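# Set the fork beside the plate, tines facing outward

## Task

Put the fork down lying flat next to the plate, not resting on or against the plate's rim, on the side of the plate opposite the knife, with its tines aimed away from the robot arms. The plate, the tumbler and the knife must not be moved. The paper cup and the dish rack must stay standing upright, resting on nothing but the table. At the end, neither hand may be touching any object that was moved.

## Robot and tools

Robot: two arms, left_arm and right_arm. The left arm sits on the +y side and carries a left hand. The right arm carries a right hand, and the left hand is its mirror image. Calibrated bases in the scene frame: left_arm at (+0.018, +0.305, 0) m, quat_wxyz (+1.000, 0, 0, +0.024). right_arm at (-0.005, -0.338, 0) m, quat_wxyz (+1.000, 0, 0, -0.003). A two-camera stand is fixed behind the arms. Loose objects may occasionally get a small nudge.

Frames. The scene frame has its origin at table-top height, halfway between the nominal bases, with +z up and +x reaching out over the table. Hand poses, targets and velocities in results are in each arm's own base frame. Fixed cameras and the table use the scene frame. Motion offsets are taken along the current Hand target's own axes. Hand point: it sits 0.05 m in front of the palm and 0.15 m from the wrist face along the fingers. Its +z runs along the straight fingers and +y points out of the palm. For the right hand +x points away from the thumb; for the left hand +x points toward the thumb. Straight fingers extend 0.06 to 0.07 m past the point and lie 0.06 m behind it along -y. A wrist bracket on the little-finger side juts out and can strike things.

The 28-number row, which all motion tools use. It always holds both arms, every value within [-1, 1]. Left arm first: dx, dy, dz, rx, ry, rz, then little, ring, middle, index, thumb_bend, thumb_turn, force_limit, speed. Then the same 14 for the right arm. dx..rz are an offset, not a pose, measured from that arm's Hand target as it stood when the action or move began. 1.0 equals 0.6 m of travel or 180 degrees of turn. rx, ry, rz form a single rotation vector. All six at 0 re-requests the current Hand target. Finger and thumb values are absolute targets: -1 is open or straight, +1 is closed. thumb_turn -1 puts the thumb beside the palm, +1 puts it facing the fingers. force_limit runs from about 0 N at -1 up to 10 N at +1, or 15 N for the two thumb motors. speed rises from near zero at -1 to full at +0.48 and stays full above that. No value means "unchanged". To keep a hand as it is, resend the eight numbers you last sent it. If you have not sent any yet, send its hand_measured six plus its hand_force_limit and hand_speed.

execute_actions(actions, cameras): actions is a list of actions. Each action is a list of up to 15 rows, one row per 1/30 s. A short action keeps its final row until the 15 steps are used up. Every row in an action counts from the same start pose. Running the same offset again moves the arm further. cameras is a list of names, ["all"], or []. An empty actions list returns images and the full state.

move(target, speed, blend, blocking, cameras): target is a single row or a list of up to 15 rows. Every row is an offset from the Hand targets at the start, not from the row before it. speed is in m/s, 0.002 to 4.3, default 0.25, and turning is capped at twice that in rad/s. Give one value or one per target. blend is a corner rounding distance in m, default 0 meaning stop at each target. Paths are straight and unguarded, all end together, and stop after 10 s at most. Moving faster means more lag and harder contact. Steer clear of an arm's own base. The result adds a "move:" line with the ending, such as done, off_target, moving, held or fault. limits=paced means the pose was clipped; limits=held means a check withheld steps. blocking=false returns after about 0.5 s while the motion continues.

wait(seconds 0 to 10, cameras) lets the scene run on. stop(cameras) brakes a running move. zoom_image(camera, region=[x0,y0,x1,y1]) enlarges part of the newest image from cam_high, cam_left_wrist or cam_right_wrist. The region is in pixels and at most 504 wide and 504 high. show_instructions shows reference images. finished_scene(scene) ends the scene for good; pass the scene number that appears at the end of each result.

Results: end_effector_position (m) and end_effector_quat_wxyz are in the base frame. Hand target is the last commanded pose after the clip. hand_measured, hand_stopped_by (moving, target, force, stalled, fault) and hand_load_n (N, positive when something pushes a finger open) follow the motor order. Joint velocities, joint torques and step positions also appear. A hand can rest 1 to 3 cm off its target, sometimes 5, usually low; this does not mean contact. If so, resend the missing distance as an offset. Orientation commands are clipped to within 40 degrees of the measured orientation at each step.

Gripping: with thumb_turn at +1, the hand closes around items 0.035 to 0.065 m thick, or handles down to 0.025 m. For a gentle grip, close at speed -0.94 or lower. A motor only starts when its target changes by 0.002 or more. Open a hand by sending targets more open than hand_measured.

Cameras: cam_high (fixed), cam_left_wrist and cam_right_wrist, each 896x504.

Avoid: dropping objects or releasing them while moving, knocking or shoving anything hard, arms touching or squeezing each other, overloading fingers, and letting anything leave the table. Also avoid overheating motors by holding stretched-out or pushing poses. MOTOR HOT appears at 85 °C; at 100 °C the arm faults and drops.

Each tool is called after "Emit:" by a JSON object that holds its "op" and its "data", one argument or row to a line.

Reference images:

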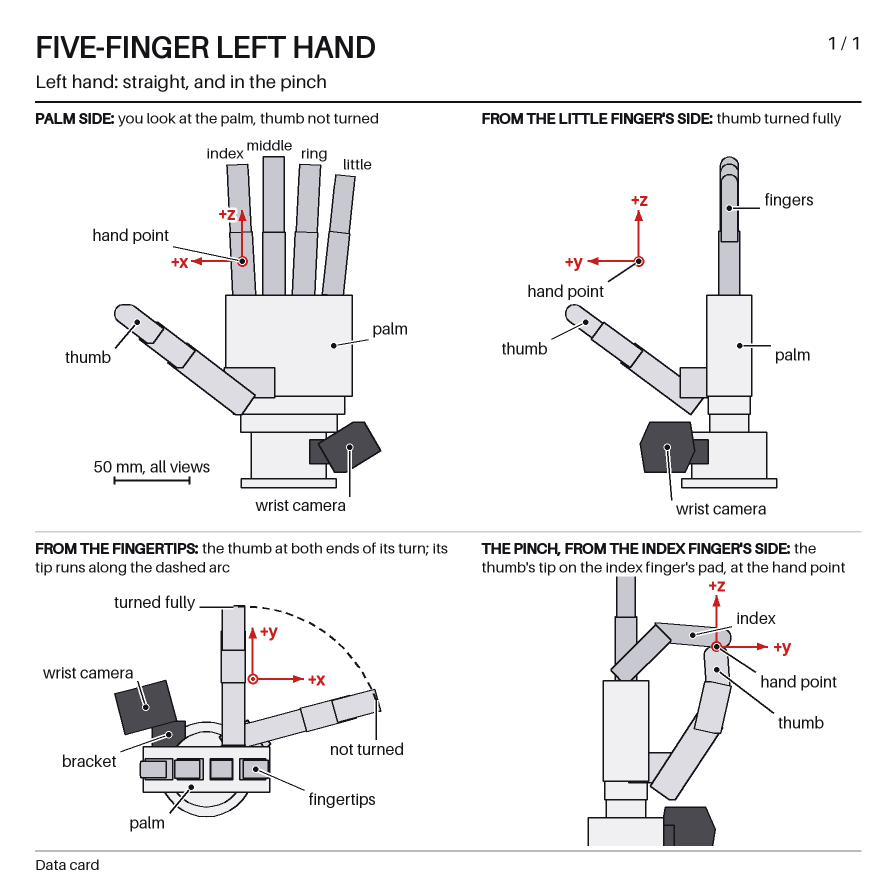

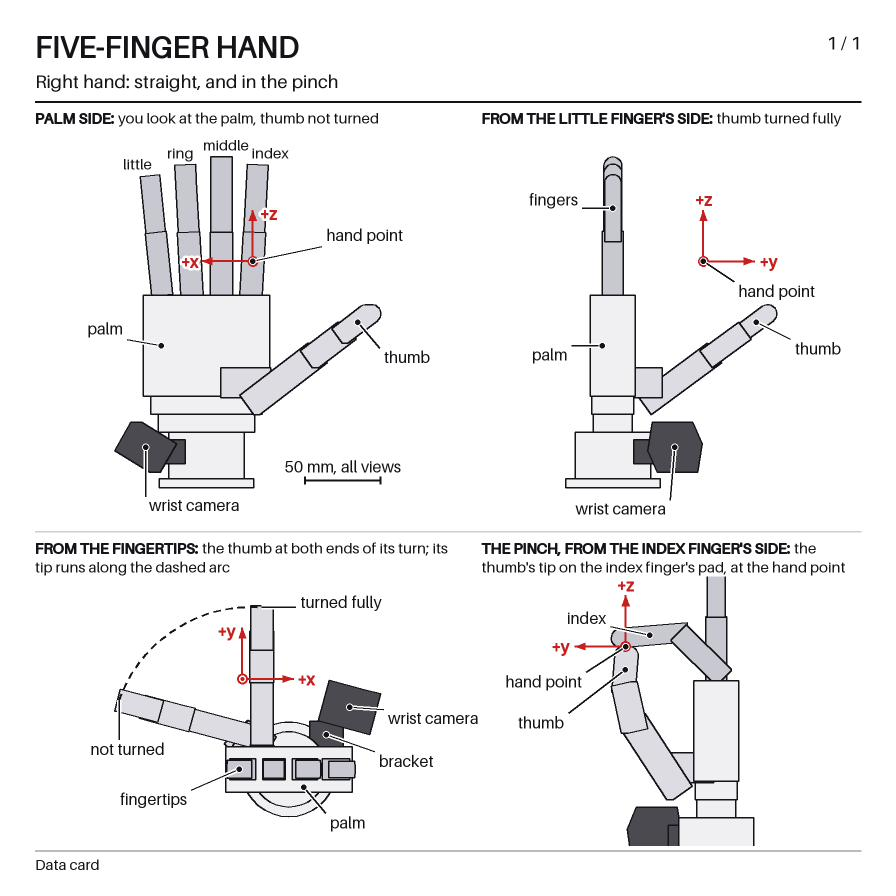

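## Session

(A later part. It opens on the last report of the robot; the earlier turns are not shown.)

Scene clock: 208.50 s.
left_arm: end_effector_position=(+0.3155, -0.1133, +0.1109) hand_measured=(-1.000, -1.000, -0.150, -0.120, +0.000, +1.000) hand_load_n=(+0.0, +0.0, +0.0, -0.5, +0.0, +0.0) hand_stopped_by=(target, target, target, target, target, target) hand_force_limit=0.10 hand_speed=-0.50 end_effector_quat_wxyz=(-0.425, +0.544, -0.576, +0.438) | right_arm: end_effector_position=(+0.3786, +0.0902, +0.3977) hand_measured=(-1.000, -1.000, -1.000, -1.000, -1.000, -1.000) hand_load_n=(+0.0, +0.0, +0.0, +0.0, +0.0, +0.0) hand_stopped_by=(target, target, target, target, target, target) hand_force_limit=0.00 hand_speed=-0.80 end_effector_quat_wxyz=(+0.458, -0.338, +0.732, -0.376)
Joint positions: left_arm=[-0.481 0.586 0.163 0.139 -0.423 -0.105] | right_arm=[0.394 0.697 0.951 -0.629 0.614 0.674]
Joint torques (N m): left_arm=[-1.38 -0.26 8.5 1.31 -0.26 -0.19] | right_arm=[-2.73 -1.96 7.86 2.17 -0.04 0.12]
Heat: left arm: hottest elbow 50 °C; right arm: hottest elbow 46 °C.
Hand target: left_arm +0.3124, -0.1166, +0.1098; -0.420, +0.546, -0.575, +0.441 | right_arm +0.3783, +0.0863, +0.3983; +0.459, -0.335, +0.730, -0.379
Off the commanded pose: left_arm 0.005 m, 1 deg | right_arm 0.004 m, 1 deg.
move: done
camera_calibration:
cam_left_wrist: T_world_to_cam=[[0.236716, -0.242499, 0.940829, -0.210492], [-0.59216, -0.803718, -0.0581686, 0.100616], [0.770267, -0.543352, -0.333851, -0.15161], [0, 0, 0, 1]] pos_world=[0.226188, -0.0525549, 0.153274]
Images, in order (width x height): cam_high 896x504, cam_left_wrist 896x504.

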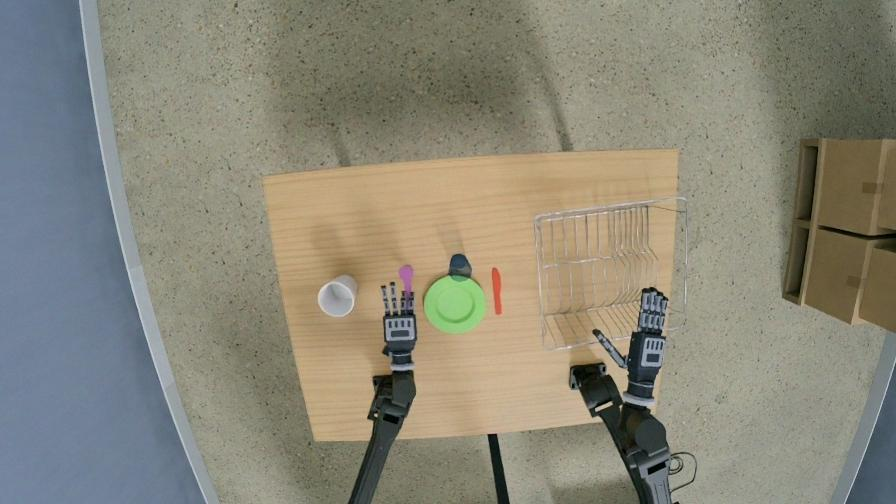

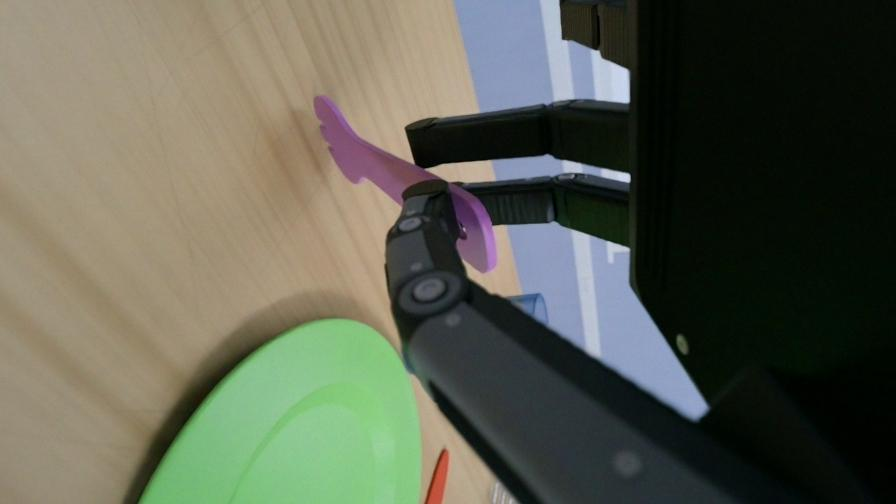

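Emit:
{"op": "move", "data": {
  "target": [
    [0,0,0,0,0,0,-1,-1,-0.5,-0.5,0,1,0.1,-0.1,0,0,0,0,0,0,-1,-1,-1,-1,-1,-1,0,-0.8],
    [0.0015,0.051,-0.0165,-0.0278,0,0,-1,-1,-0.8,-0.8,0,1,0.1,-0.1,0,0,0,0,0,0,-1,-1,-1,-1,-1,-1,0,-0.8],
    [0.0026,0.1015,-0.0245,-0.0556,0,0,-1,-1,-0.8,-0.8,0,1,0.1,-0.1,0,0,0,0,0,0,-1,-1,-1,-1,-1,-1,0,-0.8],
    [0.0031,0.1393,-0.0238,-0.0556,0,0,-1,-1,-0.8,-0.8,0,1,0.1,-0.1,0,0,0,0,0,0,-1,-1,-1,-1,-1,-1,0,-0.8]
  ],
  "speed": 0.06,
  "cameras": ["cam_left_wrist","cam_high"]
}}

Emit:
{"op": "zoom_image", "data": {
  "camera": "cam_high",
  "region": [360, 250, 520, 370]
}}

Scene clock: 230.30 s.
left_arm: end_effector_position=(+0.2767, -0.1122, +0.0325) hand_measured=(-1.000, -1.000, -0.800, -0.800, +0.000, +1.000) hand_load_n=(+0.0, +0.0, +0.0, +0.0, +0.0, +0.0) hand_stopped_by=(target, target, target, target, target, target) hand_force_limit=0.10 hand_speed=-0.10 end_effector_quat_wxyz=(-0.373, +0.580, -0.615, +0.382) | right_arm: end_effector_position=(+0.3786, +0.0902, +0.3977) hand_measured=(-1.000, -1.000, -1.000, -1.000, -1.000, -1.000) hand_load_n=(+0.0, +0.0, +0.0, +0.0, +0.0, +0.0) hand_stopped_by=(target, target, target, target, target, target) hand_force_limit=0.00 hand_speed=-0.80 end_effector_quat_wxyz=(+0.458, -0.338, +0.732, -0.376)
Joint positions: left_arm=[-0.532 0.672 0.08 0.097 -0.44 -0.208] | right_arm=[0.394 0.697 0.951 -0.629 0.614 0.674]
Joint torques (N m): left_arm=[-1.38 1.2 7.6 2.47 -0.29 -0.2] | right_arm=[-2.02 -2.67 7.92 2.3 -0.02 0.07]
Heat: left arm: hottest elbow 48 °C; right arm: hottest elbow 46 °C.
Hand target: left_arm +0.2768, -0.1166, +0.0326; -0.370, +0.581, -0.612, +0.389 | right_arm +0.3783, +0.0863, +0.3983; +0.459, -0.335, +0.730, -0.379
Off the commanded pose: left_arm 0.004 m, 1 deg | right_arm 0.004 m, 1 deg.
move: done
camera_calibration:
cam_left_wrist: T_world_to_cam=[[0.406343, -0.253528, 0.877843, -0.173416], [-0.593389, -0.803792, 0.0425312, 0.0711389], [0.69482, -0.538184, -0.477056, -0.121124], [0, 0, 0, 1]] pos_world=[0.196839, -0.0519719, 0.0914238]
Images, in order (width x height): cam_high 896x504, cam_left_wrist 896x504.

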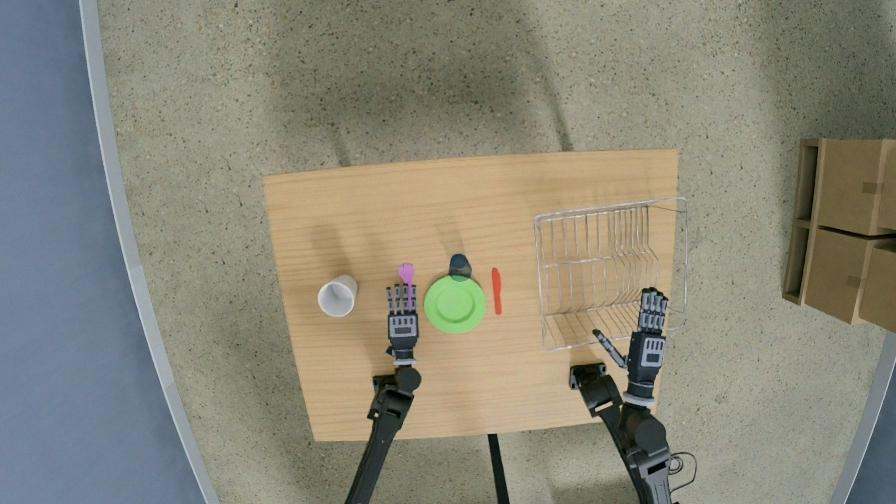

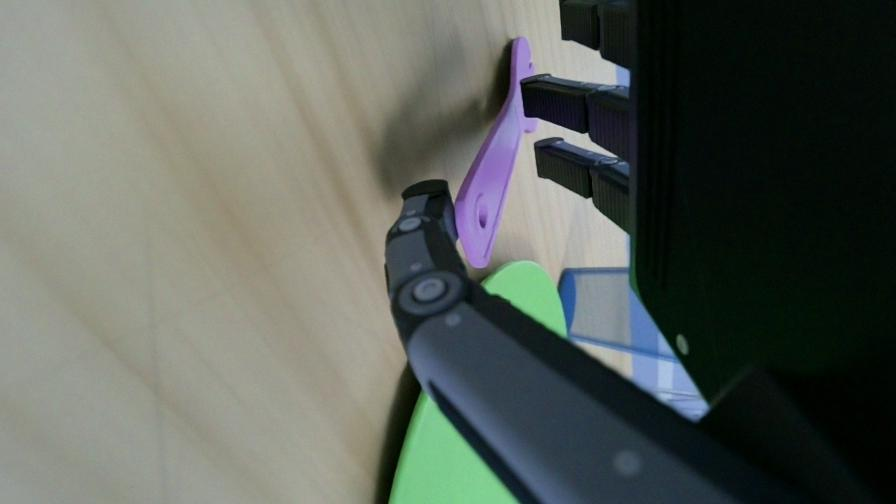

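Scaled by 3.150 from the camera's 896x504 image, which has a finer 1280x720 frame.

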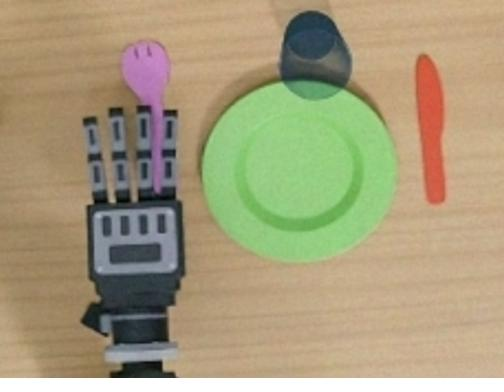

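Emit:
{"op": "move", "data": {
  "target": [0.003,0.033,-0.047,-0.0444,0,0,-1,-1,-0.8,-0.8,0,1,0.1,-0.1,0,0,0,0,0,0,-1,-1,-1,-1,-1,-1,0,-0.8],
  "speed": 0.05,
  "cameras": ["cam_left_wrist","cam_high"]
}}

Emit:
{"op": "zoom_image", "data": {
  "camera": "cam_high",
  "region": [360, 250, 520, 370]
}}

Scene clock: 245.83 s.
left_arm: end_effector_position=(+0.2510, -0.1142, +0.0320) hand_measured=(-1.000, -1.000, -0.800, -0.800, -0.002, +1.000) hand_load_n=(+0.0, +0.0, +9.0, +0.0, +4.5, +0.5) hand_stopped_by=(target, target, target, target, target, target) hand_force_limit=0.10 hand_speed=-0.10 end_effector_quat_wxyz=(-0.341, +0.604, -0.625, +0.357) | right_arm: end_effector_position=(+0.3786, +0.0902, +0.3977) hand_measured=(-1.000, -1.000, -1.000, -1.000, -1.000, -1.000) hand_load_n=(+0.0, +0.0, +0.0, +0.0, +0.0, +0.0) hand_stopped_by=(target, target, target, target, target, target) hand_force_limit=0.00 hand_speed=-0.80 end_effector_quat_wxyz=(+0.458, -0.338, +0.732, -0.376)
Joint positions: left_arm=[-0.585 0.535 0.112 -0.186 -0.461 -0.307] | right_arm=[0.394 0.697 0.951 -0.629 0.614 0.674]
Joint torques (N m): left_arm=[-1.26 2.14 9.07 0.05 0.06 -0.2] | right_arm=[-1.96 -2.32 7.95 2.06 -0.08 0.07]
Heat: left arm: hottest elbow 47 °C; right arm: hottest elbow 47 °C.
Hand target: left_arm +0.2429, -0.1166, +0.0266; -0.329, +0.605, -0.637, +0.345 | right_arm +0.3783, +0.0863, +0.3983; +0.459, -0.335, +0.730, -0.379
Off the commanded pose: left_arm 0.010 m, 2 deg | right_arm 0.004 m, 1 deg.
move: done
camera_calibration:
cam_left_wrist: T_world_to_cam=[[0.489544, -0.232564, 0.840393, -0.180329], [-0.576461, -0.80944, 0.1118, 0.0471072], [0.654247, -0.539185, -0.530321, -0.0928342], [0, 0, 0, 1]] pos_world=[0.176171, -0.0538624, 0.0970487]
Images, in order (width x height): cam_high 896x504, cam_left_wrist 896x504.

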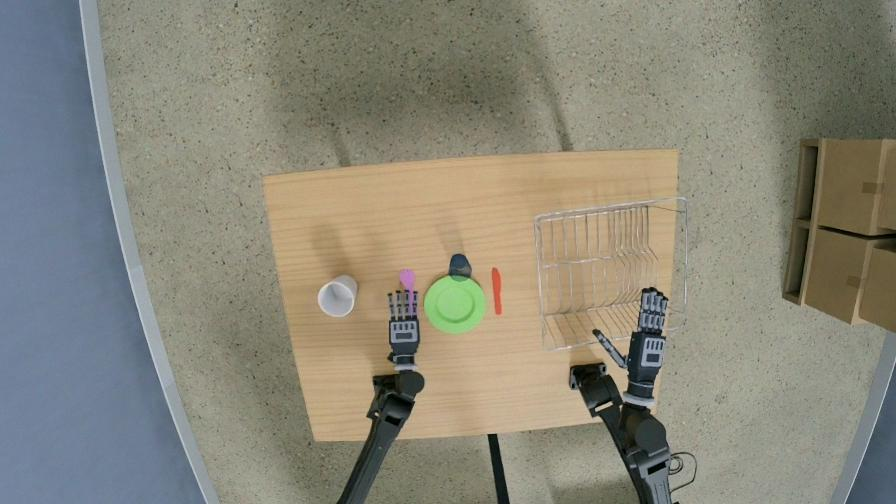

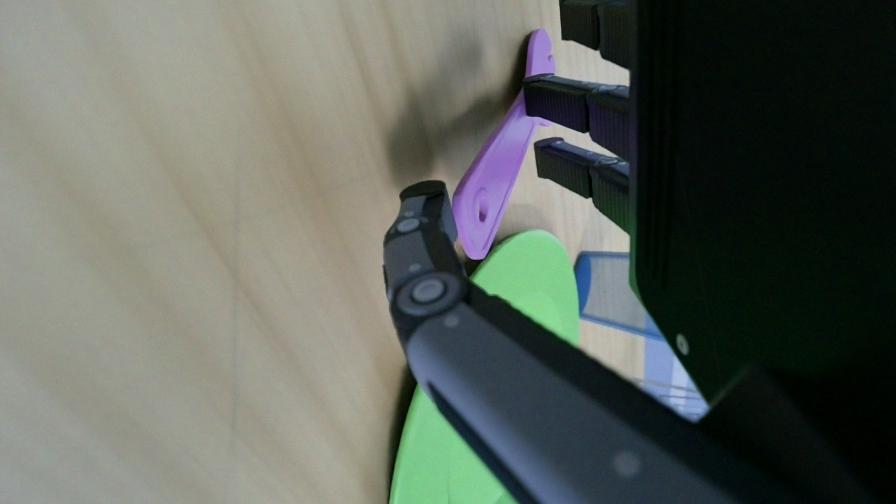

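Scaled by 3.150 from the camera's 896x504 image, which has a finer 1280x720 frame.

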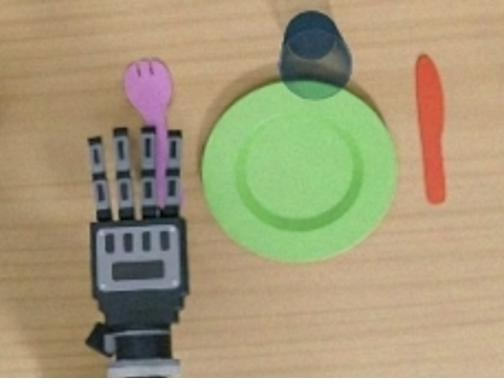

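Emit:
{"op": "move", "data": {
  "target": [
    [0,0,0,0,0,0,-1,-1,-1,-1,0,1,0.1,-0.5,0,0,0,0,0,0,-1,-1,-1,-1,-1,-1,0,-0.8],
    [0.0048,0.0443,-0.0804,-0.039,0,0,-1,-1,-1,-1,0,1,0.1,-0.5,0,0,0,0,0,0,-1,-1,-1,-1,-1,-1,0,-0.8]
  ],
  "speed": 0.06,
  "cameras": ["cam_left_wrist","cam_high"]
}}

Emit:
{"op": "zoom_image", "data": {
  "camera": "cam_high",
  "region": [360, 250, 520, 370]
}}

Scene clock: 257.47 s.
left_arm: end_effector_position=(+0.1906, -0.1130, +0.0236) hand_measured=(-1.000, -1.000, -1.000, -1.000, +0.000, +1.000) hand_load_n=(+0.0, +0.0, +0.5, +0.0, +0.0, +0.0) hand_stopped_by=(target, target, target, target, target, target) hand_force_limit=0.10 hand_speed=-0.50 end_effector_quat_wxyz=(-0.297, +0.625, -0.654, +0.306) | right_arm: end_effector_position=(+0.3786, +0.0902, +0.3977) hand_measured=(-1.000, -1.000, -1.000, -1.000, -1.000, -1.000) hand_load_n=(+0.0, +0.0, +0.0, +0.0, +0.0, +0.0) hand_stopped_by=(target, target, target, target, target, target) hand_force_limit=0.00 hand_speed=-0.80 end_effector_quat_wxyz=(+0.458, -0.338, +0.732, -0.376)
Joint positions: left_arm=[-0.77 0.343 0.151 -0.645 -0.542 -0.512] | right_arm=[0.394 0.697 0.951 -0.629 0.614 0.674]
Joint torques (N m): left_arm=[-1.26 2.84 10.67 0.2 -0.13 -0.14] | right_arm=[-2.26 -1.9 7.79 2.14 -0.01 0.05]
Heat: left arm: hottest elbow 48 °C; right arm: hottest elbow 47 °C.
Hand target: left_arm +0.1878, -0.1167, +0.0305; -0.291, +0.624, -0.657, +0.306 | right_arm +0.3783, +0.0863, +0.3983; +0.459, -0.335, +0.730, -0.379
Off the commanded pose: left_arm 0.008 m, 1 deg | right_arm 0.004 m, 1 deg.
move: done
camera_calibration:
cam_left_wrist: T_world_to_cam=[[0.609839, -0.249706, 0.752159, -0.166168], [-0.557848, -0.809382, 0.183592, 0.00897684], [0.56294, -0.531552, -0.632891, -0.0364224], [0, 0, 0, 1]] pos_world=[0.126847, -0.0535878, 0.100285]
Images, in order (width x height): cam_high 896x504, cam_left_wrist 896x504.

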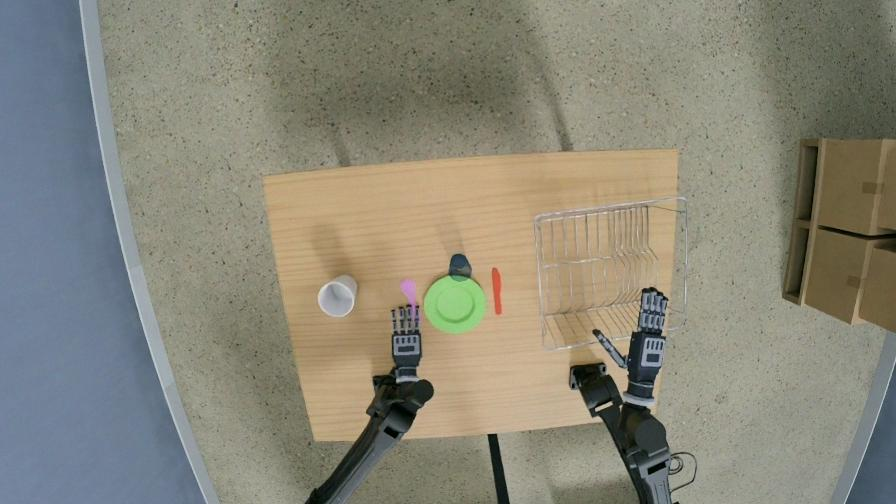

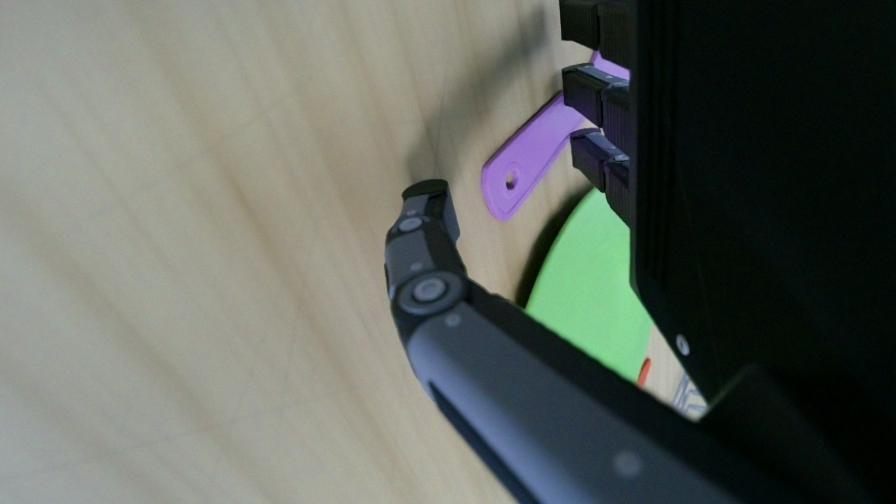

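Scaled by 3.150 from the camera's 896x504 image, which has a finer 1280x720 frame.

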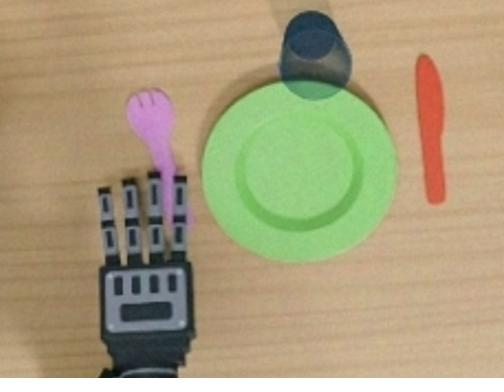

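Emit:
{"op": "move", "data": {
  "target": [0,-0.1532,-0.1286,0.0556,0,0,-1,-1,-1,-1,0,1,0.1,-0.5,0,0,0,0,0,0,-1,-1,-1,-1,-1,-1,0,-0.8],
  "speed": 0.2,
  "cameras": ["cam_high"]
}}

Emit:
{"op": "zoom_image", "data": {
  "camera": "cam_high",
  "region": [300, 250, 520, 370]
}}

Scene clock: 269.97 s.
left_arm: end_effector_position=(+0.1858, -0.1081, +0.1179) hand_measured=(-1.000, -1.000, -1.000, -1.000, +0.000, +1.000) hand_load_n=(+0.0, +0.0, +0.0, +0.0, +0.0, +0.0) hand_stopped_by=(target, target, target, target, target, target) hand_force_limit=0.10 hand_speed=-0.50 end_effector_quat_wxyz=(-0.351, +0.593, -0.644, +0.332) | right_arm: end_effector_position=(+0.3786, +0.0902, +0.3977) hand_measured=(-1.000, -1.000, -1.000, -1.000, -1.000, -1.000) hand_load_n=(+0.0, +0.0, -0.5, +0.0, +0.0, -0.5) hand_stopped_by=(target, target, target, target, target, target) hand_force_limit=0.00 hand_speed=-0.80 end_effector_quat_wxyz=(+0.458, -0.338, +0.732, -0.376)
Joint positions: left_arm=[-0.962 0.223 0.348 -0.948 -0.757 -0.568] | right_arm=[0.394 0.697 0.951 -0.629 0.614 0.674]
Joint torques (N m): left_arm=[-1.14 2.67 13.78 0.9 -0.53 -0.21] | right_arm=[-2.14 -2.49 7.94 2.25 -0.05 0.08]
Heat: left arm: hottest elbow 49 °C; right arm: hottest elbow 47 °C.
Hand target: left_arm +0.1879, -0.1168, +0.1506; -0.345, +0.597, -0.628, +0.362 | right_arm +0.3783, +0.0863, +0.3983; +0.459, -0.335, +0.730, -0.379
Off the commanded pose: left_arm 0.034 m, 4 deg | right_arm 0.004 m, 1 deg.
move: off_target (left_arm)
Images, in order (width x height): cam_high 896x504.

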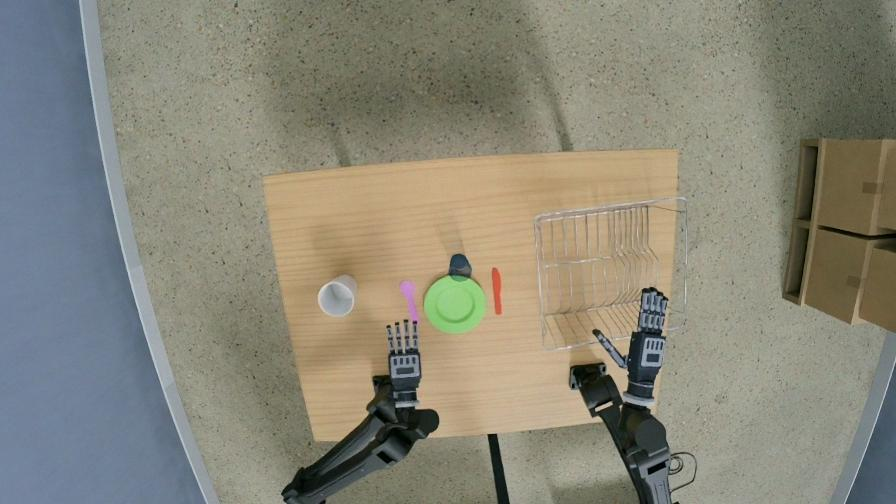

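Scaled by 2.291 from the camera's 896x504 image, which has a finer 1280x720 frame.

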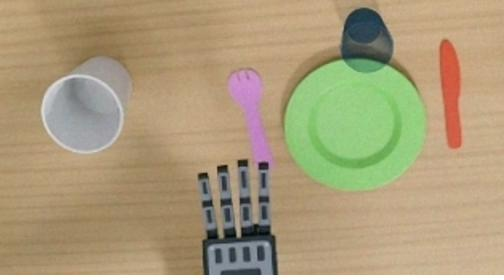

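Emit:
{"op": "finished_scene", "data": {
  "scene": 2
}}

The scene is finished: the task was done.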